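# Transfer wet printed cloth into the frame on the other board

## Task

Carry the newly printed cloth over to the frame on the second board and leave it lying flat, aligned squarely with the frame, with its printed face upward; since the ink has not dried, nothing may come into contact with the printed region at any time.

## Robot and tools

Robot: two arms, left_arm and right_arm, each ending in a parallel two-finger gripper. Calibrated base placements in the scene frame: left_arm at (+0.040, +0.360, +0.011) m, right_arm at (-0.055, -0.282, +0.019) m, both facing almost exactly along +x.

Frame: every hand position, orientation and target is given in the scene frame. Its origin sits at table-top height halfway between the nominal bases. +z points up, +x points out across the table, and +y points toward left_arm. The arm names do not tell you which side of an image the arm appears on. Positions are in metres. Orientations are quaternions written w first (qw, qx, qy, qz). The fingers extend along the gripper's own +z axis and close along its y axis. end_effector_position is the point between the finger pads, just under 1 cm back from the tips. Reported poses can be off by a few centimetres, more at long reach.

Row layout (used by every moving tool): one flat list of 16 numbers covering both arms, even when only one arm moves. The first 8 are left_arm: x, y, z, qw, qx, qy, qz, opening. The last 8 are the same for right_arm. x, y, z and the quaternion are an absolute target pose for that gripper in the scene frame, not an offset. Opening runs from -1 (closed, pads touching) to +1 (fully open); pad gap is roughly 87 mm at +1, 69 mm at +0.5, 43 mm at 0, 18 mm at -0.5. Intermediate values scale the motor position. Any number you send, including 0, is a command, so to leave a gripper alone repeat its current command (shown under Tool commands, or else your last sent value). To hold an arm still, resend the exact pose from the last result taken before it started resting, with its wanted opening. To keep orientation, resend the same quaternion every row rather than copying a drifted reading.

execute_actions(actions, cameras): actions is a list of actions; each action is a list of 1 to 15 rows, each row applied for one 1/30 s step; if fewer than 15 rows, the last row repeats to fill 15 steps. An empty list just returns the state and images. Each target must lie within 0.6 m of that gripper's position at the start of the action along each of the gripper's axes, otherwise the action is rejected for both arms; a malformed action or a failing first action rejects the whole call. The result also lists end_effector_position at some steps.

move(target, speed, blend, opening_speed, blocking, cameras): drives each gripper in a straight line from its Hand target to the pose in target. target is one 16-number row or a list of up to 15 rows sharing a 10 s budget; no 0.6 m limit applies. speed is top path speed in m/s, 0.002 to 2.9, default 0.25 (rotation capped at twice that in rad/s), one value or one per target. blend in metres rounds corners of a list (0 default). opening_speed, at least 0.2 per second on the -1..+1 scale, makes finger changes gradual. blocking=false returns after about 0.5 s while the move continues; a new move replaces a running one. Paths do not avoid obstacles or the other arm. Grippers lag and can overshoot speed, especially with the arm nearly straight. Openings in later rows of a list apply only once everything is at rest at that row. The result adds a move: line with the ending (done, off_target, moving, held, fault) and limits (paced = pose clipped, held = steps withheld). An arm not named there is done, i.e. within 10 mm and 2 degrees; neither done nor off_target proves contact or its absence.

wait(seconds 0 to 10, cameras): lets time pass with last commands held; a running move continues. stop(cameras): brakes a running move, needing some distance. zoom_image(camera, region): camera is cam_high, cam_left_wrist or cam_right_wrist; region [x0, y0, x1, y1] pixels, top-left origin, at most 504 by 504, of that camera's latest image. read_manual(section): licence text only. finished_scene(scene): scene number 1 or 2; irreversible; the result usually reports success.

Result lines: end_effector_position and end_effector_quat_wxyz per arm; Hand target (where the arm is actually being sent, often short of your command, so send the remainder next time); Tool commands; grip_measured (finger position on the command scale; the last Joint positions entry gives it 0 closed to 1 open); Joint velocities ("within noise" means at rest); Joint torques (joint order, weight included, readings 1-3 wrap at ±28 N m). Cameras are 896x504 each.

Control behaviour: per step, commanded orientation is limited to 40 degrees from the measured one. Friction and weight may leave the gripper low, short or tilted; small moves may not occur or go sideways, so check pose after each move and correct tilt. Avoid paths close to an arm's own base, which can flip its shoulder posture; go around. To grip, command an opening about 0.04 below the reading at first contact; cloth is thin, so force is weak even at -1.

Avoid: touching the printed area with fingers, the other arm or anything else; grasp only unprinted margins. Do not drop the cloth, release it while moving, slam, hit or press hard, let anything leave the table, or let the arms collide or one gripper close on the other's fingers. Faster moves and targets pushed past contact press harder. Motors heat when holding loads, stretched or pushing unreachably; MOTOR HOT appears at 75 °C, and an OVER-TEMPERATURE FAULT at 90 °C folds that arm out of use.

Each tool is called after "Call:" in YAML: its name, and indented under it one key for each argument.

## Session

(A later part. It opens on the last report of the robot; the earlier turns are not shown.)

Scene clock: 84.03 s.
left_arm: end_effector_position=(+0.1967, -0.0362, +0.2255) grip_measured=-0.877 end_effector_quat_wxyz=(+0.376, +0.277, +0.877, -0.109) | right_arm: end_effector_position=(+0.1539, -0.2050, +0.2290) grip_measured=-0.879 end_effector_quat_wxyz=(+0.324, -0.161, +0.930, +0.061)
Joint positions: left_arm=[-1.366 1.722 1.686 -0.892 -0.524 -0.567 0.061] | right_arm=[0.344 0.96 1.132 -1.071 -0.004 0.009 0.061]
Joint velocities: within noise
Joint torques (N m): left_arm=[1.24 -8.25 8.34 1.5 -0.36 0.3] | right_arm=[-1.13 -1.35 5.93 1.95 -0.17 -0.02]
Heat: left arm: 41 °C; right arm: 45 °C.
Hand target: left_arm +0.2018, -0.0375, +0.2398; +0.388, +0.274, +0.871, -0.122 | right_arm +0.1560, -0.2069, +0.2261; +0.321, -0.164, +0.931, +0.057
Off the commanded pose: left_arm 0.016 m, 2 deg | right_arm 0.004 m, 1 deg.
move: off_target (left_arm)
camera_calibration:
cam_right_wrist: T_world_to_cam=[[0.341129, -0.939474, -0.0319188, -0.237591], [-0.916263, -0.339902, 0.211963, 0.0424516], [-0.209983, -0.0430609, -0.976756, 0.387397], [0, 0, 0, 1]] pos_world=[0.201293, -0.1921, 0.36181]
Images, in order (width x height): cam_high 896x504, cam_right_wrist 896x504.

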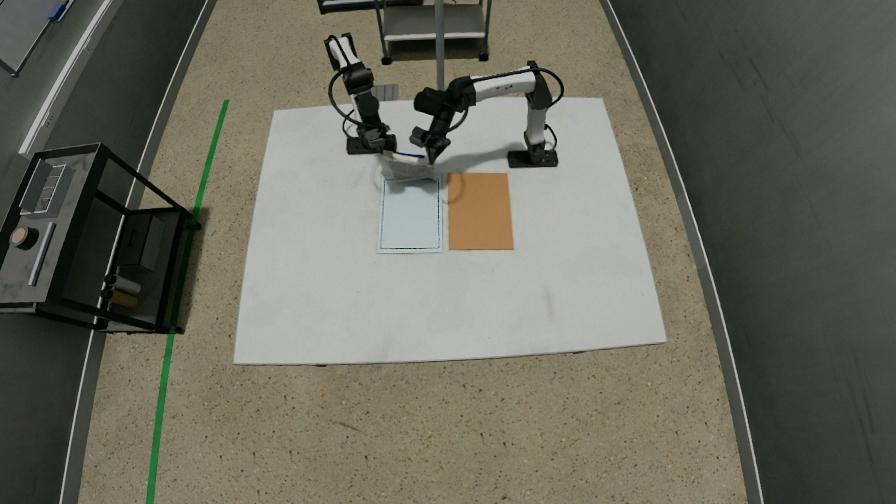

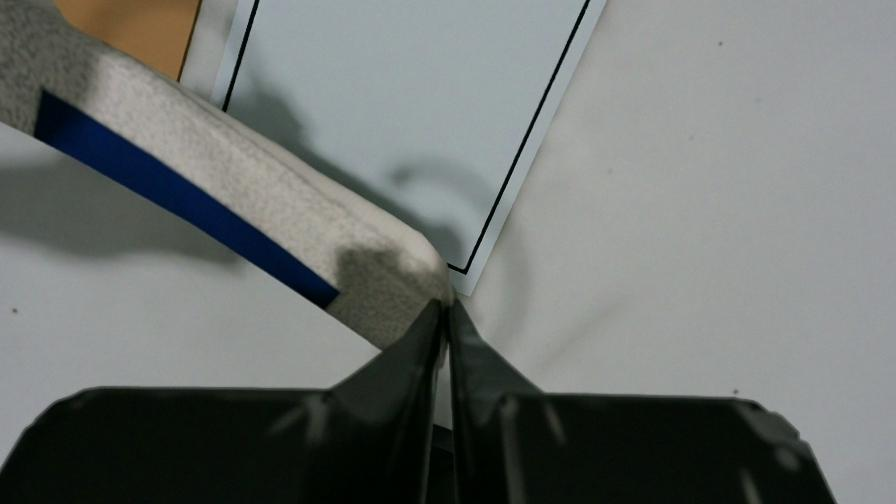

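Call:
move:
  target:
    - [0.206,-0.050,0.240,0.3879,0.2747,0.8712,-0.1223,-1.0,0.178,-0.223,0.224,0.3206,-0.1641,0.9311,0.0565,-1.0]
    - [0.210,-0.062,0.240,0.3879,0.2747,0.8712,-0.1223,-1.0,0.197,-0.230,0.224,0.3206,-0.1641,0.9311,0.0565,-1.0]
  speed: 0.04
  cameras: ["cam_high","cam_right_wrist"]

Call:
zoom_image:
  camera: "cam_high"
  region: [375, 150, 445, 195]

Scene clock: 86.37 s.
left_arm: end_effector_position=(+0.2046, -0.0589, +0.2368) grip_measured=-0.877 end_effector_quat_wxyz=(+0.386, +0.271, +0.873, -0.124) | right_arm: end_effector_position=(+0.1884, -0.2283, +0.2168) grip_measured=-0.879 end_effector_quat_wxyz=(+0.307, -0.162, +0.936, +0.060)
Joint positions: left_arm=[-1.359 1.79 1.793 -0.888 -0.521 -0.558 0.061] | right_arm=[0.15 1.082 1.15 -1.014 -0.124 -0.146 0.061]
Joint velocities: within noise
Joint torques (N m): left_arm=[1.25 -6.12 9.4 1.39 -0.32 0.27] | right_arm=[-1.13 -2.3 8.49 2 -0.23 -0.01]
Heat: left arm: 41 °C; right arm: 44 °C.
Hand target: left_arm +0.2100, -0.0620, +0.2401; +0.389, +0.274, +0.871, -0.123 | right_arm +0.1966, -0.2300, +0.2240; +0.320, -0.164, +0.931, +0.056
Off the commanded pose: left_arm 0.007 m, 1 deg | right_arm 0.011 m, 2 deg.
move: off_target (right_arm)
camera_calibration:
cam_right_wrist: T_world_to_cam=[[0.341141, -0.939279, -0.0371207, -0.270447], [-0.90771, -0.339425, 0.246684, 0.0598132], [-0.244305, -0.0504593, -0.968385, 0.384669], [0, 0, 0, 1]] pos_world=[0.24053, -0.214313, 0.347713]
Images, in order (width x height): cam_high 896x504, cam_right_wrist 896x504.

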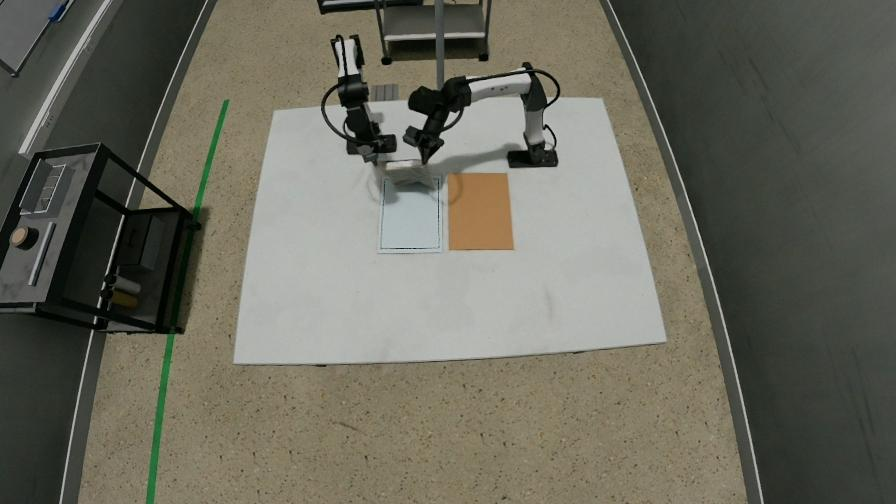

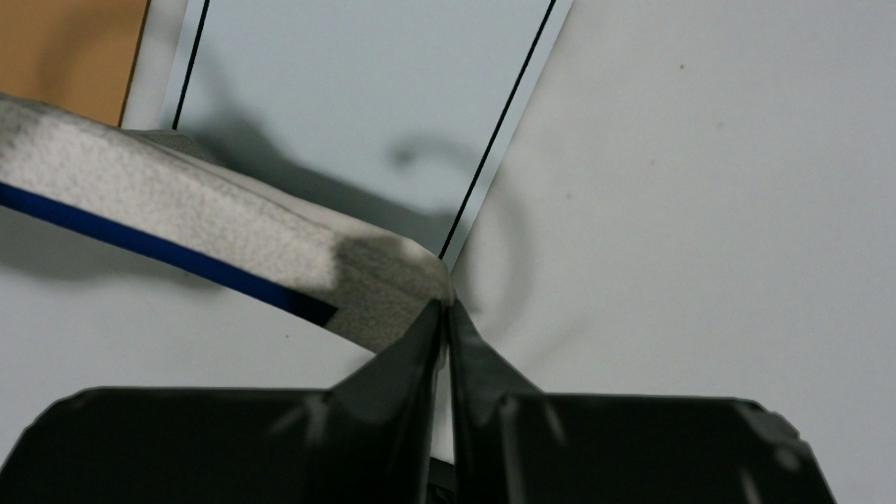

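Scaled by 7.200 from the camera's 896x504 image, which has a finer 1280x720 frame.

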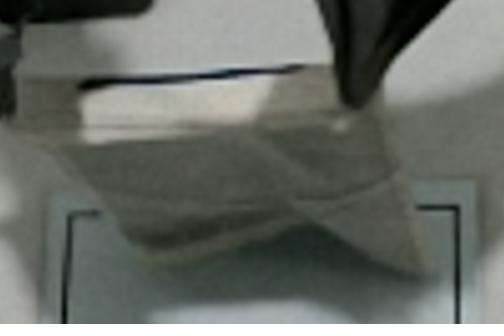

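Call:
move:
  target:
    - [0.245,-0.060,0.216,0.3879,0.2747,0.8712,-0.1223,-1.0,0.237,-0.222,0.208,0.3206,-0.1641,0.9311,0.0565,-1.0]
    - [0.290,-0.060,0.199,0.3800,0.2600,0.8800,-0.1120,-1.0,0.282,-0.219,0.191,0.3500,-0.1220,0.9270,0.0450,-1.0]
    - [0.325,-0.060,0.163,0.3697,0.2391,0.8924,-0.0990,-1.0,0.317,-0.218,0.155,0.3812,-0.0806,0.9204,0.0334,-1.0]
  speed: 0.05
  blend: 0.02

Call:
zoom_image:
  camera: "cam_high"
  region: [365, 150, 455, 230]

Scene clock: 91.00 s.
left_arm: end_effector_position=(+0.3174, -0.0536, +0.1648) grip_measured=-0.877 end_effector_quat_wxyz=(+0.363, +0.237, +0.896, -0.094) | right_arm: end_effector_position=(+0.3136, -0.2161, +0.1610) grip_measured=-0.879 end_effector_quat_wxyz=(+0.381, -0.087, +0.919, +0.043)
Joint positions: left_arm=[-1.091 1.957 1.749 -0.679 -0.385 -0.426 0.061] | right_arm=[0.16 1.404 1.057 -0.437 -0.029 -0.011 0.061]
Joint velocities: within noise
Joint torques (N m): left_arm=[1.1 -7.34 7.79 1.77 -0.2 0.24] | right_arm=[0.09 -5.26 6.24 2.35 0.06 0.26]
Heat: left arm: 40 °C; right arm: 44 °C.
Hand target: left_arm +0.3245, -0.0601, +0.1632; +0.369, +0.239, +0.892, -0.100 | right_arm +0.3169, -0.2178, +0.1550; +0.381, -0.081, +0.920, +0.034
Off the commanded pose: left_arm 0.010 m, 1 deg | right_arm 0.007 m, 1 deg.
move: done
camera_calibration:
cam_left_wrist: T_world_to_cam=[[-0.474337, -0.880292, 0.00951615, 0.0986293], [-0.87708, 0.473481, 0.0809114, 0.314423], [-0.0757314, 0.0300328, -0.996676, 0.331114], [0, 0, 0, 1]] pos_world=[0.347634, -0.0719951, 0.303634]
cam_right_wrist: T_world_to_cam=[[0.197766, -0.979623, -0.0350453, -0.267884], [-0.974871, -0.200295, 0.0975089, 0.26646], [-0.102541, 0.0148807, -0.994617, 0.33569], [0, 0, 0, 1]] pos_world=[0.347165, -0.21405, 0.298513]

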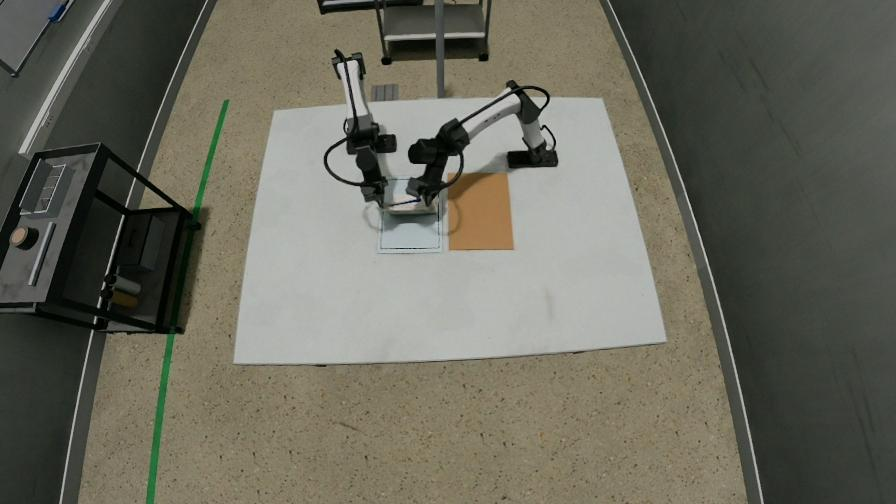

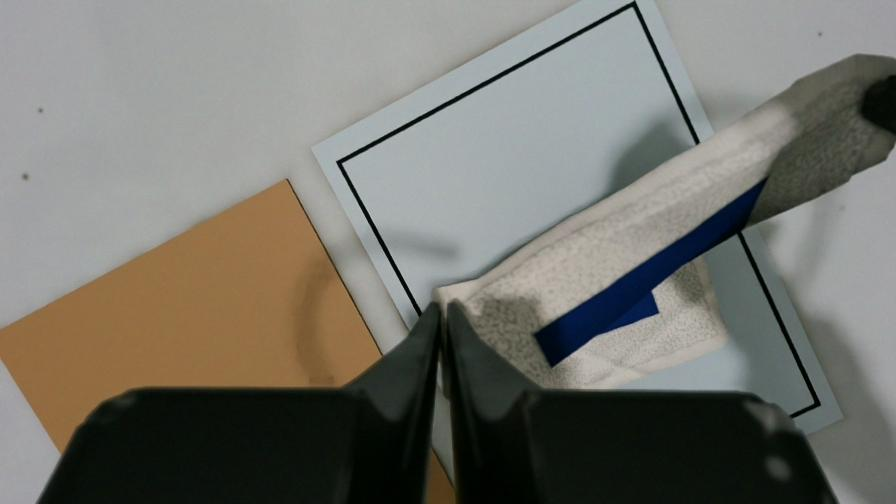

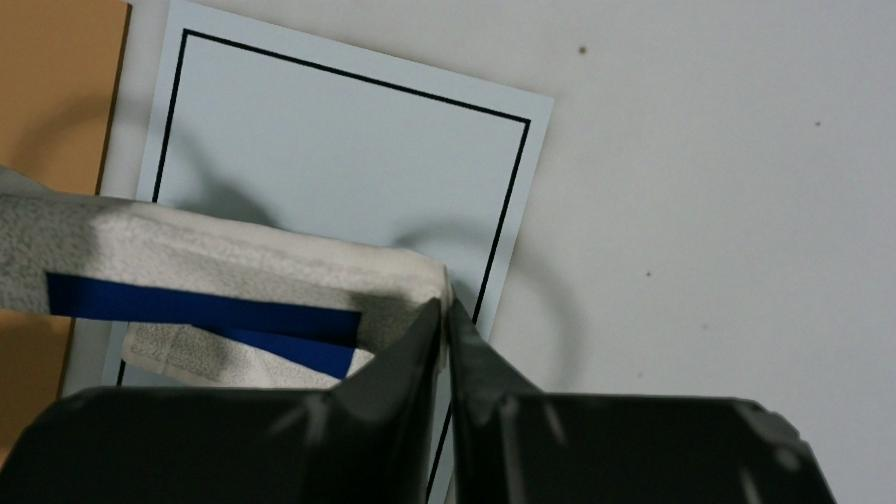

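Scaled by 5.600 from the camera's 896x504 image, which has a finer 1280x720 frame.

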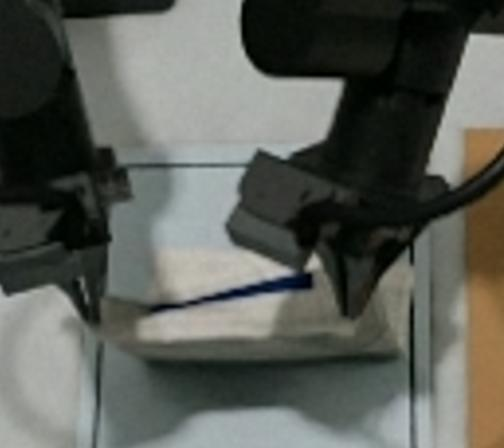

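Call:
move:
  target:
    - [0.270,-0.056,0.215,0.3799,0.2600,0.8800,-0.1120,-1.0,0.260,-0.219,0.207,0.3500,-0.1220,0.9270,0.0450,-1.0]
    - [0.200,-0.050,0.275,0.3879,0.2747,0.8712,-0.1223,-1.0,0.190,-0.217,0.265,0.3206,-0.1641,0.9311,0.0565,-1.0]
    - [0.155,-0.040,0.275,0.3879,0.2747,0.8712,-0.1223,-1.0,0.143,-0.209,0.265,0.3206,-0.1641,0.9311,0.0565,-1.0]
  speed: 0.06
  blend: 0.02

Call:
zoom_image:
  camera: "cam_high"
  region: [365, 140, 455, 200]

Scene clock: 96.20 s.
left_arm: end_effector_position=(+0.1561, -0.0509, +0.2609) grip_measured=-0.877 end_effector_quat_wxyz=(+0.381, +0.287, +0.871, -0.119) | right_arm: end_effector_position=(+0.1517, -0.2039, +0.2724) grip_measured=-0.879 end_effector_quat_wxyz=(+0.339, -0.168, +0.923, +0.066)
Joint positions: left_arm=[-1.485 1.786 1.907 -1.076 -0.584 -0.648 0.061] | right_arm=[0.348 1 1.321 -1.187 -0.012 -0.002 0.061]
Joint velocities: within noise
Joint torques (N m): left_arm=[-0.06 -9.87 7.21 1 -0.65 -0.14] | right_arm=[0.18 -2.55 5.16 1.52 0.01 0.26]
Heat: left arm: 41 °C; right arm: 44 °C.
Hand target: left_arm +0.1557, -0.0396, +0.2745; +0.388, +0.278, +0.870, -0.120 | right_arm +0.1432, -0.2091, +0.2653; +0.321, -0.165, +0.931, +0.056
Off the commanded pose: left_arm 0.018 m, 2 deg | right_arm 0.012 m, 3 deg.
move: off_target (left_arm, right_arm)
camera_calibration:
cam_left_wrist: T_world_to_cam=[[-0.573467, -0.819219, 0.00391797, 0.0436405], [-0.818814, 0.573322, 0.0290805, 0.173375], [-0.0260696, 0.0134686, -0.999569, 0.406702], [0, 0, 0, 1]] pos_world=[0.177591, -0.0691262, 0.401314]
cam_right_wrist: T_world_to_cam=[[0.357989, -0.933215, -0.0308791, -0.236043], [-0.916478, -0.357511, 0.179594, 0.0369336], [-0.17864, -0.0359928, -0.983256, 0.427692], [0, 0, 0, 1]] pos_world=[0.194752, -0.19168, 0.406609]

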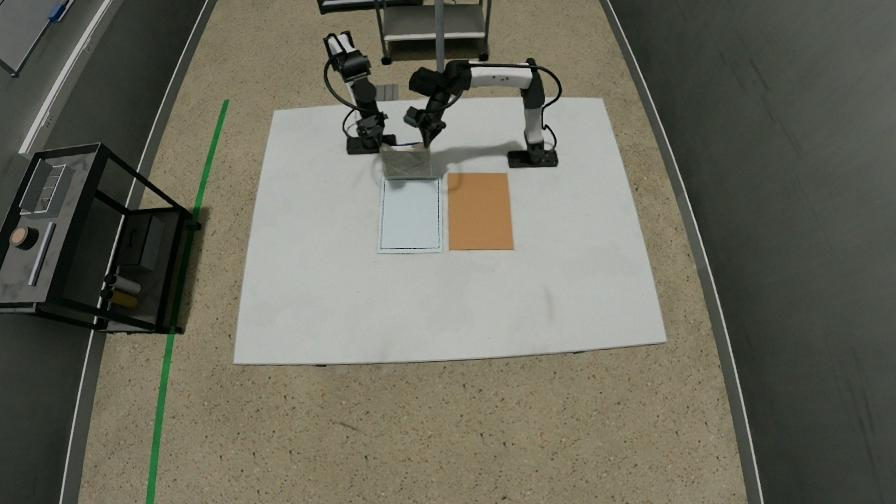

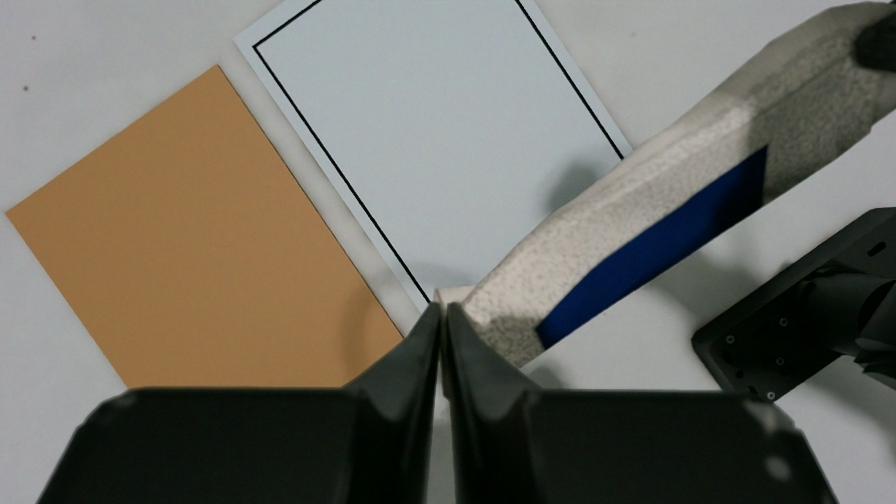

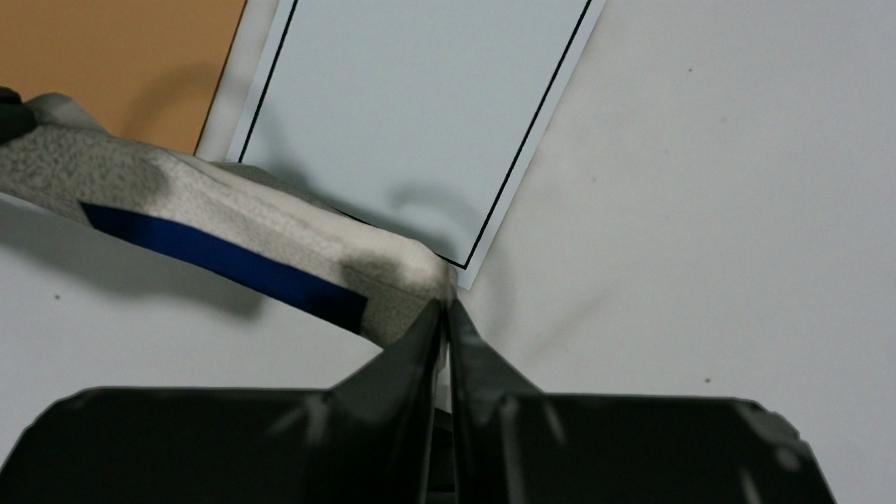

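Scaled by 5.600 from the camera's 896x504 image, which has a finer 1280x720 frame.

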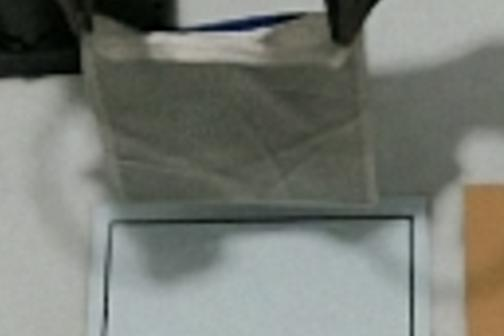

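Call:
move:
  target:
    - [0.151,-0.030,0.260,0.3879,0.2747,0.8712,-0.1223,-1.0,0.137,-0.203,0.250,0.3206,-0.1641,0.9311,0.0565,-1.0]
    - [0.151,-0.030,0.238,0.3879,0.2747,0.8712,-0.1223,-1.0,0.137,-0.203,0.226,0.3206,-0.1641,0.9311,0.0565,-1.0]
  speed: 0.02

Call:
zoom_image:
  camera: "cam_high"
  region: [365, 140, 455, 200]

Call:
wait:
  seconds: 0.4
  cameras: ["cam_high"]

Call:
zoom_image:
  camera: "cam_high"
  region: [365, 140, 455, 200]

Scene clock: 99.50 s.
left_arm: end_effector_position=(+0.1504, -0.0338, +0.2274) grip_measured=-0.877 end_effector_quat_wxyz=(+0.373, +0.285, +0.876, -0.111) | right_arm: end_effector_position=(+0.1347, -0.1997, +0.2267) grip_measured=-0.879 end_effector_quat_wxyz=(+0.313, -0.169, +0.932, +0.067)
Joint positions: left_arm=[-1.493 1.701 1.682 -0.969 -0.585 -0.674 0.061] | right_arm=[0.406 0.92 1.119 -1.118 0.012 0.049 0.061]
Joint velocities: within noise
Joint torques (N m): left_arm=[-0.14 -9.63 5.07 1.43 -0.71 -0.1] | right_arm=[0.05 -2.44 5.42 2.01 0.15 0.24]
Heat: left arm: 41 °C; right arm: 43 °C.
Hand target: left_arm +0.1510, -0.0303, +0.2379; +0.387, +0.272, +0.872, -0.123 | right_arm +0.1369, -0.2032, +0.2261; +0.320, -0.163, +0.931, +0.056
Off the commanded pose: left_arm 0.011 m, 2 deg | right_arm 0.004 m, 2 deg.
move: off_target (left_arm)
camera_calibration:
cam_left_wrist: T_world_to_cam=[[-0.565238, -0.82492, -0.00359911, 0.0547929], [-0.824007, 0.564396, 0.0496948, 0.155711], [-0.0389629, 0.0310551, -0.998758, 0.375123], [0, 0, 0, 1]] pos_world=[0.173894, -0.0543325, 0.367116]
cam_right_wrist: T_world_to_cam=[[0.359385, -0.932213, -0.0426699, -0.224715], [-0.904114, -0.359149, 0.231494, 0.01729], [-0.231126, -0.0446169, -0.9719, 0.382757], [0, 0, 0, 1]] pos_world=[0.184856, -0.186195, 0.35841]

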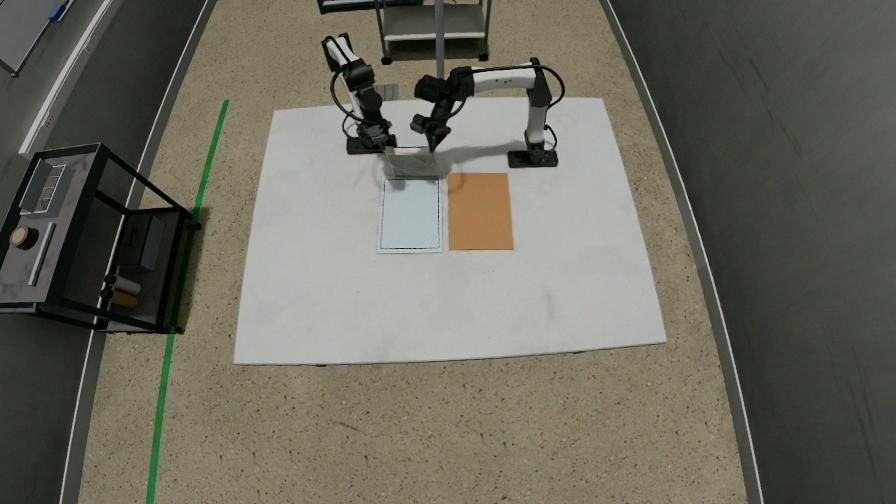

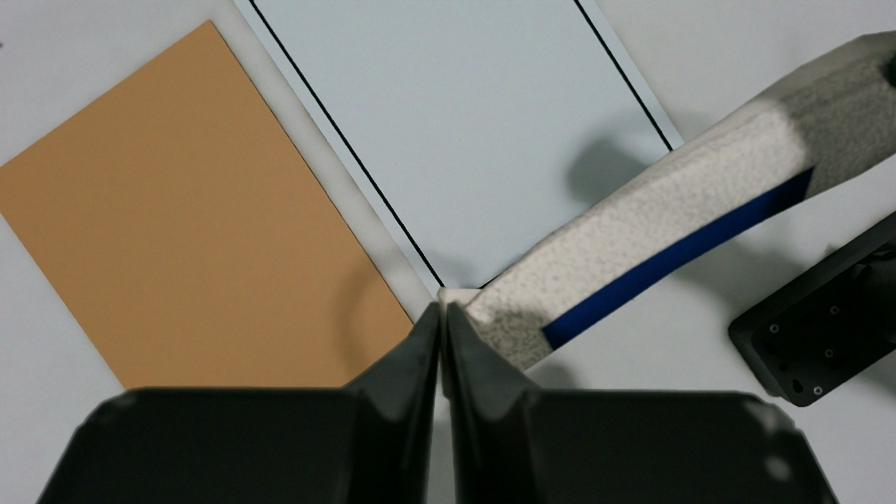

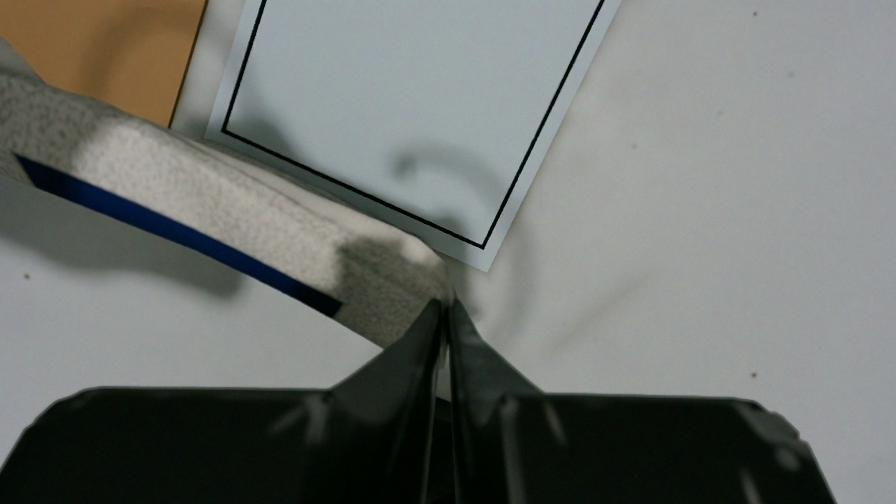

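Scaled by 5.600 from the camera's 896x504 image, which has a finer 1280x720 frame.

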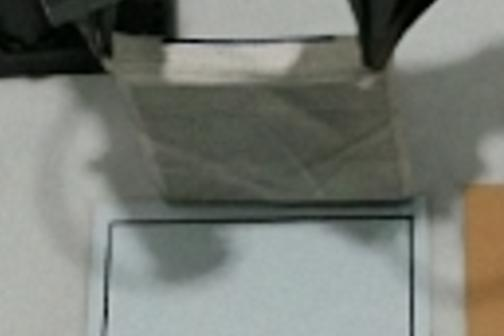

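Scene clock: 99.90 s.
left_arm: end_effector_position=(+0.1504, -0.0338, +0.2274) grip_measured=-0.877 end_effector_quat_wxyz=(+0.373, +0.285, +0.876, -0.111) | right_arm: end_effector_position=(+0.1347, -0.1997, +0.2267) grip_measured=-0.879 end_effector_quat_wxyz=(+0.313, -0.169, +0.932, +0.067)
Joint positions: left_arm=[-1.493 1.701 1.682 -0.969 -0.585 -0.674 0.061] | right_arm=[0.406 0.92 1.119 -1.118 0.012 0.049 0.061]
Joint velocities: within noise
Joint torques (N m): left_arm=[-0.14 -9.63 5.08 1.43 -0.71 -0.1] | right_arm=[0.12 -2.5 5.35 2 0.15 0.21]
Heat: left arm: 41 °C; right arm: 43 °C.
Hand target: left_arm +0.1510, -0.0302, +0.2379; +0.387, +0.272, +0.872, -0.123 | right_arm +0.1369, -0.2032, +0.2261; +0.320, -0.163, +0.931, +0.056
Tool commands: left_gripper/opening=-1.0 right_gripper/opening=-1.0
Off the commanded pose: left_arm 0.011 m, 2 deg | right_arm 0.004 m, 2 deg.
wait: 0.40 s; at rest by 0.17 s
Images, in order (width x height): cam_high 896x504.

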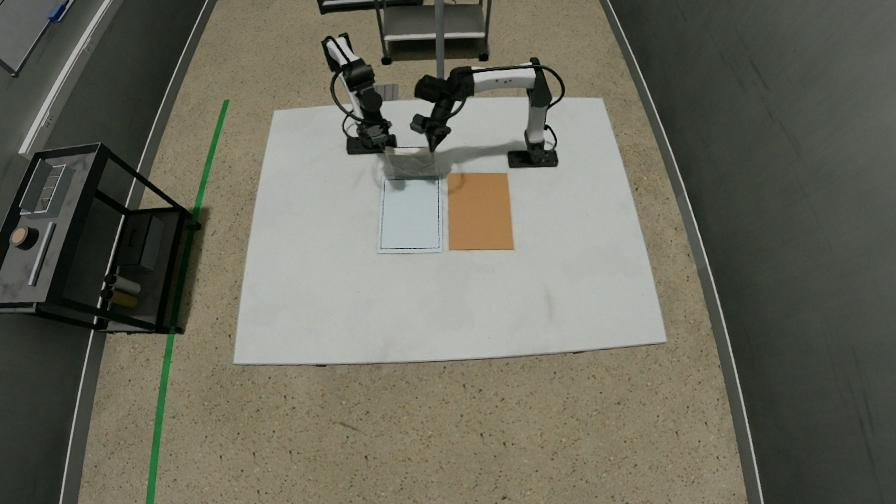

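Scaled by 5.600 from the camera's 896x504 image, which has a finer 1280x720 frame.

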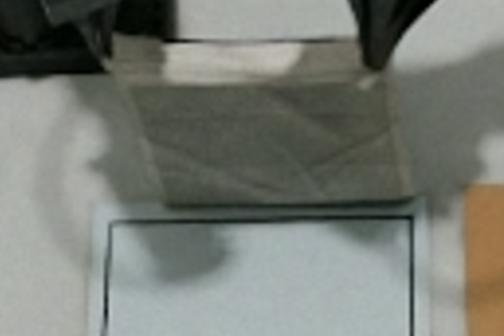

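Call:
move:
  target:
    - [0.151,-0.040,0.262,0.3879,0.2747,0.8712,-0.1223,-1.0,0.138,-0.213,0.250,0.3206,-0.1641,0.9311,0.0565,-1.0]
    - [0.151,-0.045,0.255,0.3879,0.2747,0.8712,-0.1223,-1.0,0.138,-0.217,0.243,0.3206,-0.1641,0.9311,0.0565,-1.0]
    - [0.151,-0.045,0.238,0.3879,0.2747,0.8712,-0.1223,-1.0,0.138,-0.217,0.226,0.3206,-0.1641,0.9311,0.0565,-1.0]
  speed: 0.02
  cameras: ["cam_high"]

Call:
zoom_image:
  camera: "cam_high"
  region: [365, 140, 455, 200]

Call:
wait:
  seconds: 0.4
  cameras: ["cam_high"]

Call:
zoom_image:
  camera: "cam_high"
  region: [365, 140, 455, 200]

Scene clock: 103.43 s.
left_arm: end_effector_position=(+0.1501, -0.0452, +0.2408) grip_measured=-0.877 end_effector_quat_wxyz=(+0.380, +0.280, +0.873, -0.127) | right_arm: end_effector_position=(+0.1367, -0.2147, +0.2271) grip_measured=-0.879 end_effector_quat_wxyz=(+0.316, -0.162, +0.933, +0.060)
Joint positions: left_arm=[-1.497 1.725 1.748 -0.977 -0.587 -0.674 0.061] | right_arm=[0.317 0.905 1.115 -1.126 -0.023 -0.014 0.061]
Joint velocities: within noise
Joint torques (N m): left_arm=[-0.14 -6.95 5.09 1.46 -0.69 -0.07] | right_arm=[-1.06 -2.22 5.34 1.98 -0.19 -0.01]
Heat: left arm: 41 °C; right arm: 43 °C.
Hand target: left_arm +0.1508, -0.0450, +0.2378; +0.387, +0.275, +0.871, -0.122 | right_arm +0.1381, -0.2169, +0.2261; +0.321, -0.165, +0.931, +0.057
Off the commanded pose: left_arm 0.003 m, 1 deg | right_arm 0.003 m, 1 deg.
move: done
Images, in order (width x height): cam_high 896x504.

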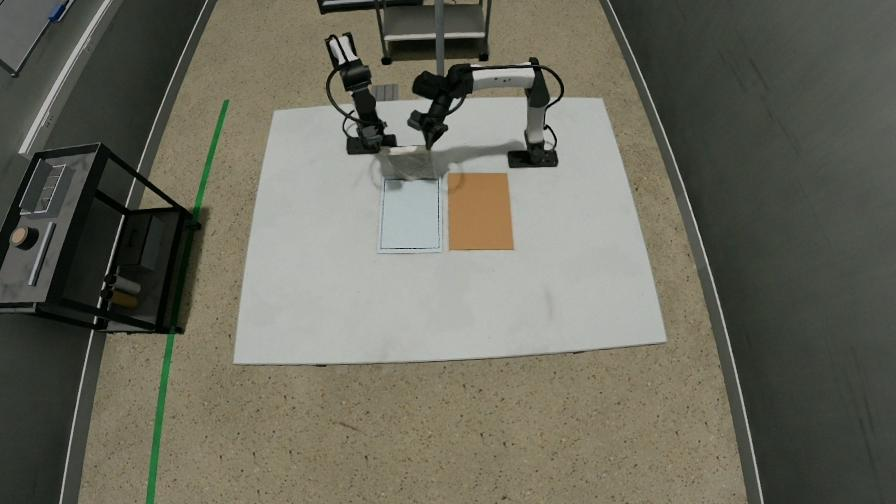

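Scaled by 5.600 from the camera's 896x504 image, which has a finer 1280x720 frame.

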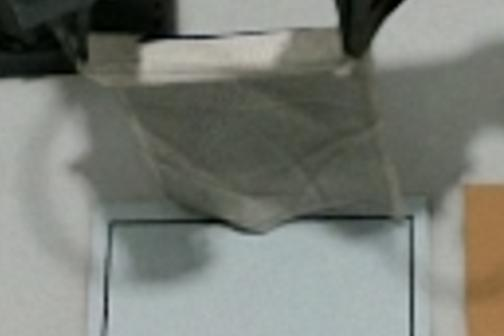

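Scene clock: 103.83 s.
left_arm: end_effector_position=(+0.1501, -0.0452, +0.2408) grip_measured=-0.877 end_effector_quat_wxyz=(+0.380, +0.280, +0.873, -0.127) | right_arm: end_effector_position=(+0.1367, -0.2147, +0.2271) grip_measured=-0.879 end_effector_quat_wxyz=(+0.316, -0.162, +0.933, +0.060)
Joint positions: left_arm=[-1.497 1.725 1.748 -0.977 -0.587 -0.674 0.061] | right_arm=[0.317 0.905 1.115 -1.126 -0.023 -0.014 0.061]
Joint velocities: within noise
Joint torques (N m): left_arm=[-0.14 -6.98 5.07 1.45 -0.68 -0.07] | right_arm=[-1.05 -2.32 5.34 1.99 -0.18 -0.02]
Heat: left arm: 41 °C; right arm: 43 °C.
Hand target: left_arm +0.1508, -0.0450, +0.2378; +0.387, +0.275, +0.871, -0.122 | right_arm +0.1380, -0.2169, +0.2261; +0.321, -0.165, +0.931, +0.057
Tool commands: left_gripper/opening=-1.0 right_gripper/opening=-1.0
Off the commanded pose: left_arm 0.003 m, 1 deg | right_arm 0.003 m, 1 deg.
wait: 0.40 s; at rest by 0.17 s
Images, in order (width x height): cam_high 896x504.

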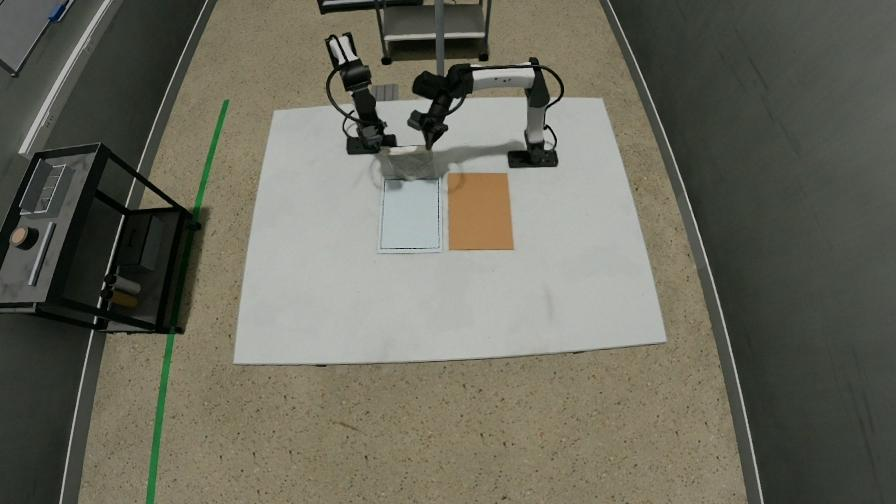

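Scaled by 5.600 from the camera's 896x504 image, which has a finer 1280x720 frame.

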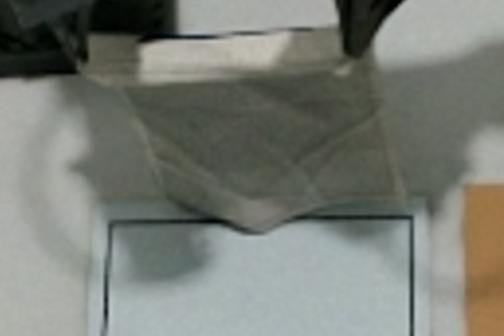

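Call:
move:
  target:
    - [0.147,-0.045,0.285,0.3879,0.2747,0.8712,-0.1223,-1.0,0.138,-0.217,0.272,0.3206,-0.1641,0.9311,0.0565,-1.0]
    - [0.151,-0.045,0.234,0.3879,0.2747,0.8712,-0.1223,-1.0,0.138,-0.217,0.226,0.3206,-0.1641,0.9311,0.0565,-1.0]
  speed: 0.025
  cameras: ["cam_high"]

Call:
zoom_image:
  camera: "cam_high"
  region: [365, 140, 455, 200]

Call:
wait:
  seconds: 0.4
  cameras: ["cam_high"]

Call:
zoom_image:
  camera: "cam_high"
  region: [365, 140, 455, 200]

Scene clock: 108.67 s.
left_arm: end_effector_position=(+0.1473, -0.0494, +0.2230) grip_measured=-0.877 end_effector_quat_wxyz=(+0.376, +0.287, +0.874, -0.111) | right_arm: end_effector_position=(+0.1357, -0.2150, +0.2264) grip_measured=-0.879 end_effector_quat_wxyz=(+0.314, -0.162, +0.934, +0.060)
Joint positions: left_arm=[-1.508 1.757 1.728 -0.963 -0.596 -0.68 0.061] | right_arm=[0.317 0.905 1.114 -1.131 -0.023 -0.014 0.061]
Joint velocities: within noise
Joint torques (N m): left_arm=[0.72 -10.15 5.07 1.44 -0.62 -0.02] | right_arm=[-1.03 -2.32 5.39 2.01 -0.16 0]
Heat: left arm: 41 °C; right arm: 43 °C.
Hand target: left_arm +0.1510, -0.0450, +0.2339; +0.388, +0.274, +0.872, -0.122 | right_arm +0.1379, -0.2170, +0.2260; +0.321, -0.164, +0.931, +0.056
Off the commanded pose: left_arm 0.012 m, 2 deg | right_arm 0.003 m, 1 deg.
move: off_target (left_arm)
Images, in order (width x height): cam_high 896x504.

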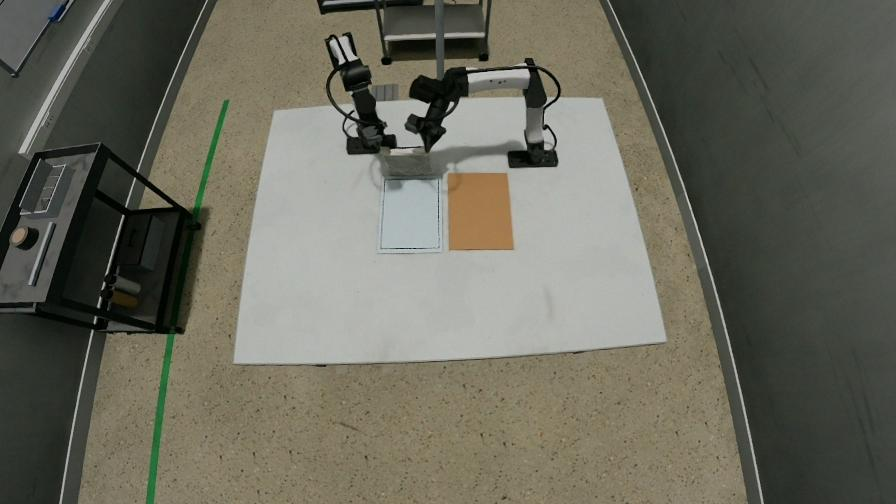

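Scaled by 5.600 from the camera's 896x504 image, which has a finer 1280x720 frame.

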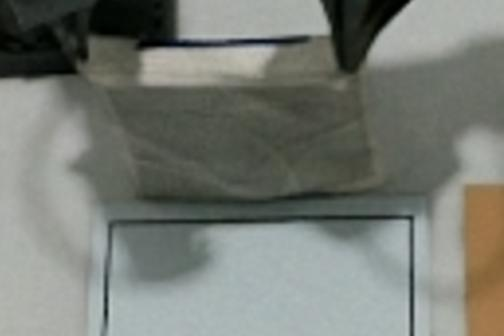

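Scene clock: 109.07 s.
left_arm: end_effector_position=(+0.1473, -0.0494, +0.2230) grip_measured=-0.877 end_effector_quat_wxyz=(+0.376, +0.287, +0.874, -0.111) | right_arm: end_effector_position=(+0.1357, -0.2150, +0.2264) grip_measured=-0.879 end_effector_quat_wxyz=(+0.314, -0.162, +0.934, +0.060)
Joint positions: left_arm=[-1.508 1.757 1.728 -0.963 -0.596 -0.68 0.061] | right_arm=[0.317 0.905 1.114 -1.131 -0.023 -0.014 0.061]
Joint velocities: within noise
Joint torques (N m): left_arm=[0.73 -10.14 5.05 1.43 -0.61 -0.02] | right_arm=[-1.07 -2.33 5.37 2.04 -0.16 0.01]
Heat: left arm: 41 °C; right arm: 43 °C.
Hand target: left_arm +0.1510, -0.0449, +0.2339; +0.388, +0.274, +0.872, -0.122 | right_arm +0.1378, -0.2170, +0.2260; +0.320, -0.164, +0.931, +0.056
Tool commands: left_gripper/opening=-1.0 right_gripper/opening=-1.0
Off the commanded pose: left_arm 0.012 m, 2 deg | right_arm 0.003 m, 1 deg.
wait: 0.40 s; at rest by 0.17 s
Images, in order (width x height): cam_high 896x504.

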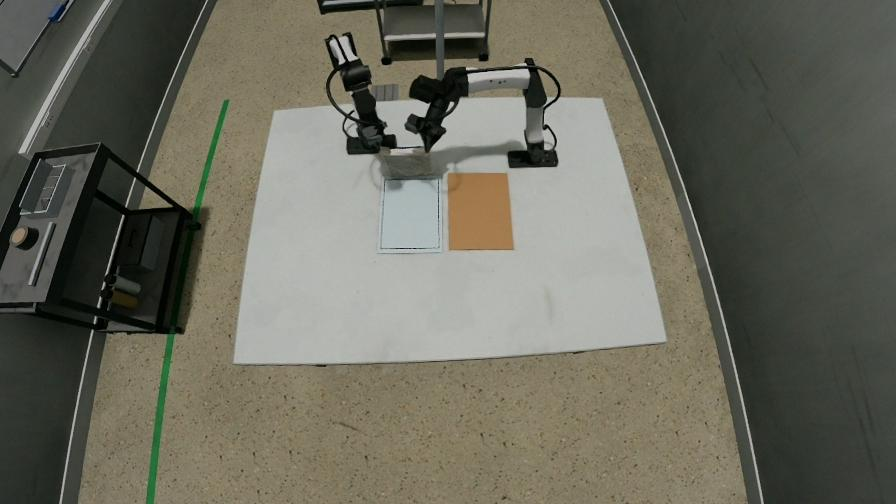

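Scaled by 5.600 from the camera's 896x504 image, which has a finer 1280x720 frame.

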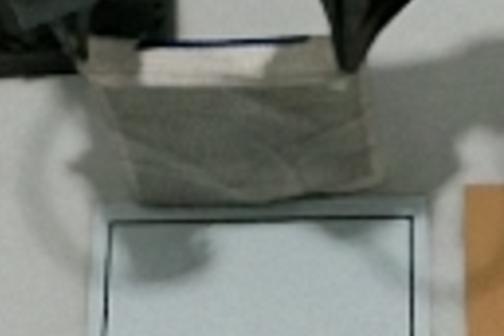

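Call:
move:
  target:
    - [0.200,-0.047,0.206,0.3879,0.2747,0.8712,-0.1223,-1.0,0.185,-0.217,0.195,0.3206,-0.1641,0.9311,0.0565,-1.0]
    - [0.225,-0.049,0.184,0.3850,0.2700,0.8740,-0.1190,-1.0,0.212,-0.217,0.173,0.3400,-0.1350,0.9290,0.0500,-1.0]
  speed: 0.04

Call:
zoom_image:
  camera: "cam_high"
  region: [365, 140, 455, 220]

Scene clock: 112.33 s.
left_arm: end_effector_position=(+0.2220, -0.0488, +0.1856) grip_measured=-0.877 end_effector_quat_wxyz=(+0.383, +0.266, +0.877, -0.116) | right_arm: end_effector_position=(+0.2078, -0.2118, +0.1774) grip_measured=-0.879 end_effector_quat_wxyz=(+0.340, -0.146, +0.927, +0.061)
Joint positions: left_arm=[-1.309 1.754 1.548 -0.681 -0.498 -0.528 0.061] | right_arm=[0.221 1.064 0.946 -0.75 -0.069 -0.06 0.061]
Joint velocities: within noise
Joint torques (N m): left_arm=[1.1 -7.83 5.35 1.7 -0.26 0.25] | right_arm=[-1.03 -2.54 6 2.16 0.01 0.25]
Heat: left arm: 41 °C; right arm: 43 °C.
Hand target: left_arm +0.2250, -0.0491, +0.1841; +0.385, +0.270, +0.874, -0.119 | right_arm +0.2118, -0.2168, +0.1730; +0.340, -0.135, +0.929, +0.051
Off the commanded pose: left_arm 0.003 m, 1 deg | right_arm 0.008 m, 2 deg.
move: done
camera_calibration:
cam_left_wrist: T_world_to_cam=[[-0.538924, -0.84224, 0.0138625, 0.0728455], [-0.841783, 0.539092, 0.0279381, 0.232009], [-0.0310038, 0.0033873, -0.999514, 0.333674], [0, 0, 0, 1]] pos_world=[0.244905, -0.064851, 0.32602]
cam_right_wrist: T_world_to_cam=[[0.315142, -0.948346, -0.0363995, -0.25975], [-0.931544, -0.316435, 0.179149, 0.114474], [-0.181413, -0.0225496, -0.983148, 0.347527], [0, 0, 0, 1]] pos_world=[0.251542, -0.202273, 0.311708]

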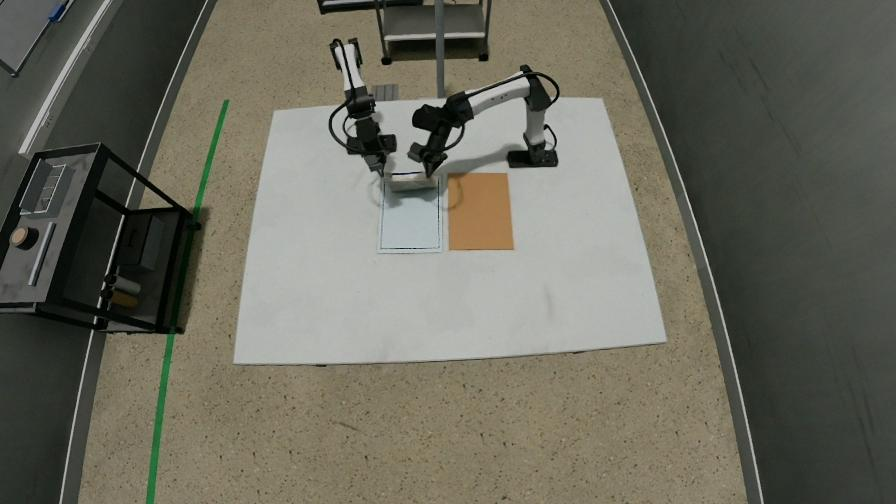

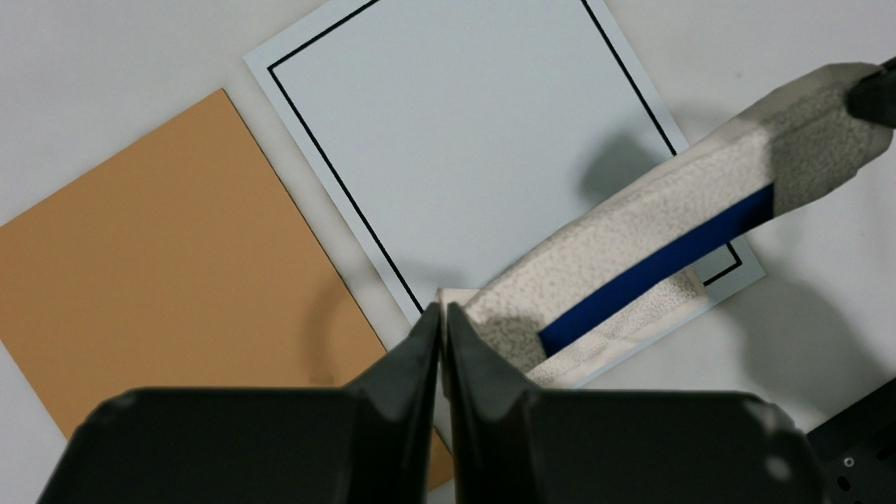

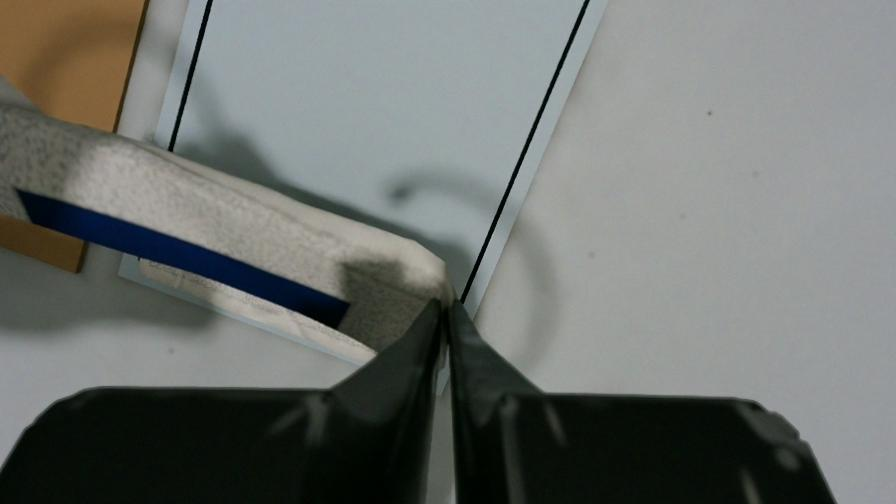

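Scaled by 5.600 from the camera's 896x504 image, which has a finer 1280x720 frame.

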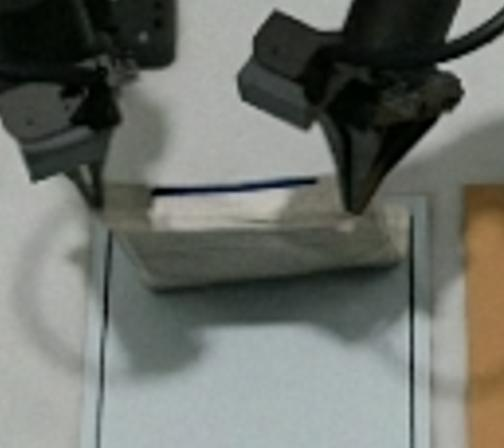

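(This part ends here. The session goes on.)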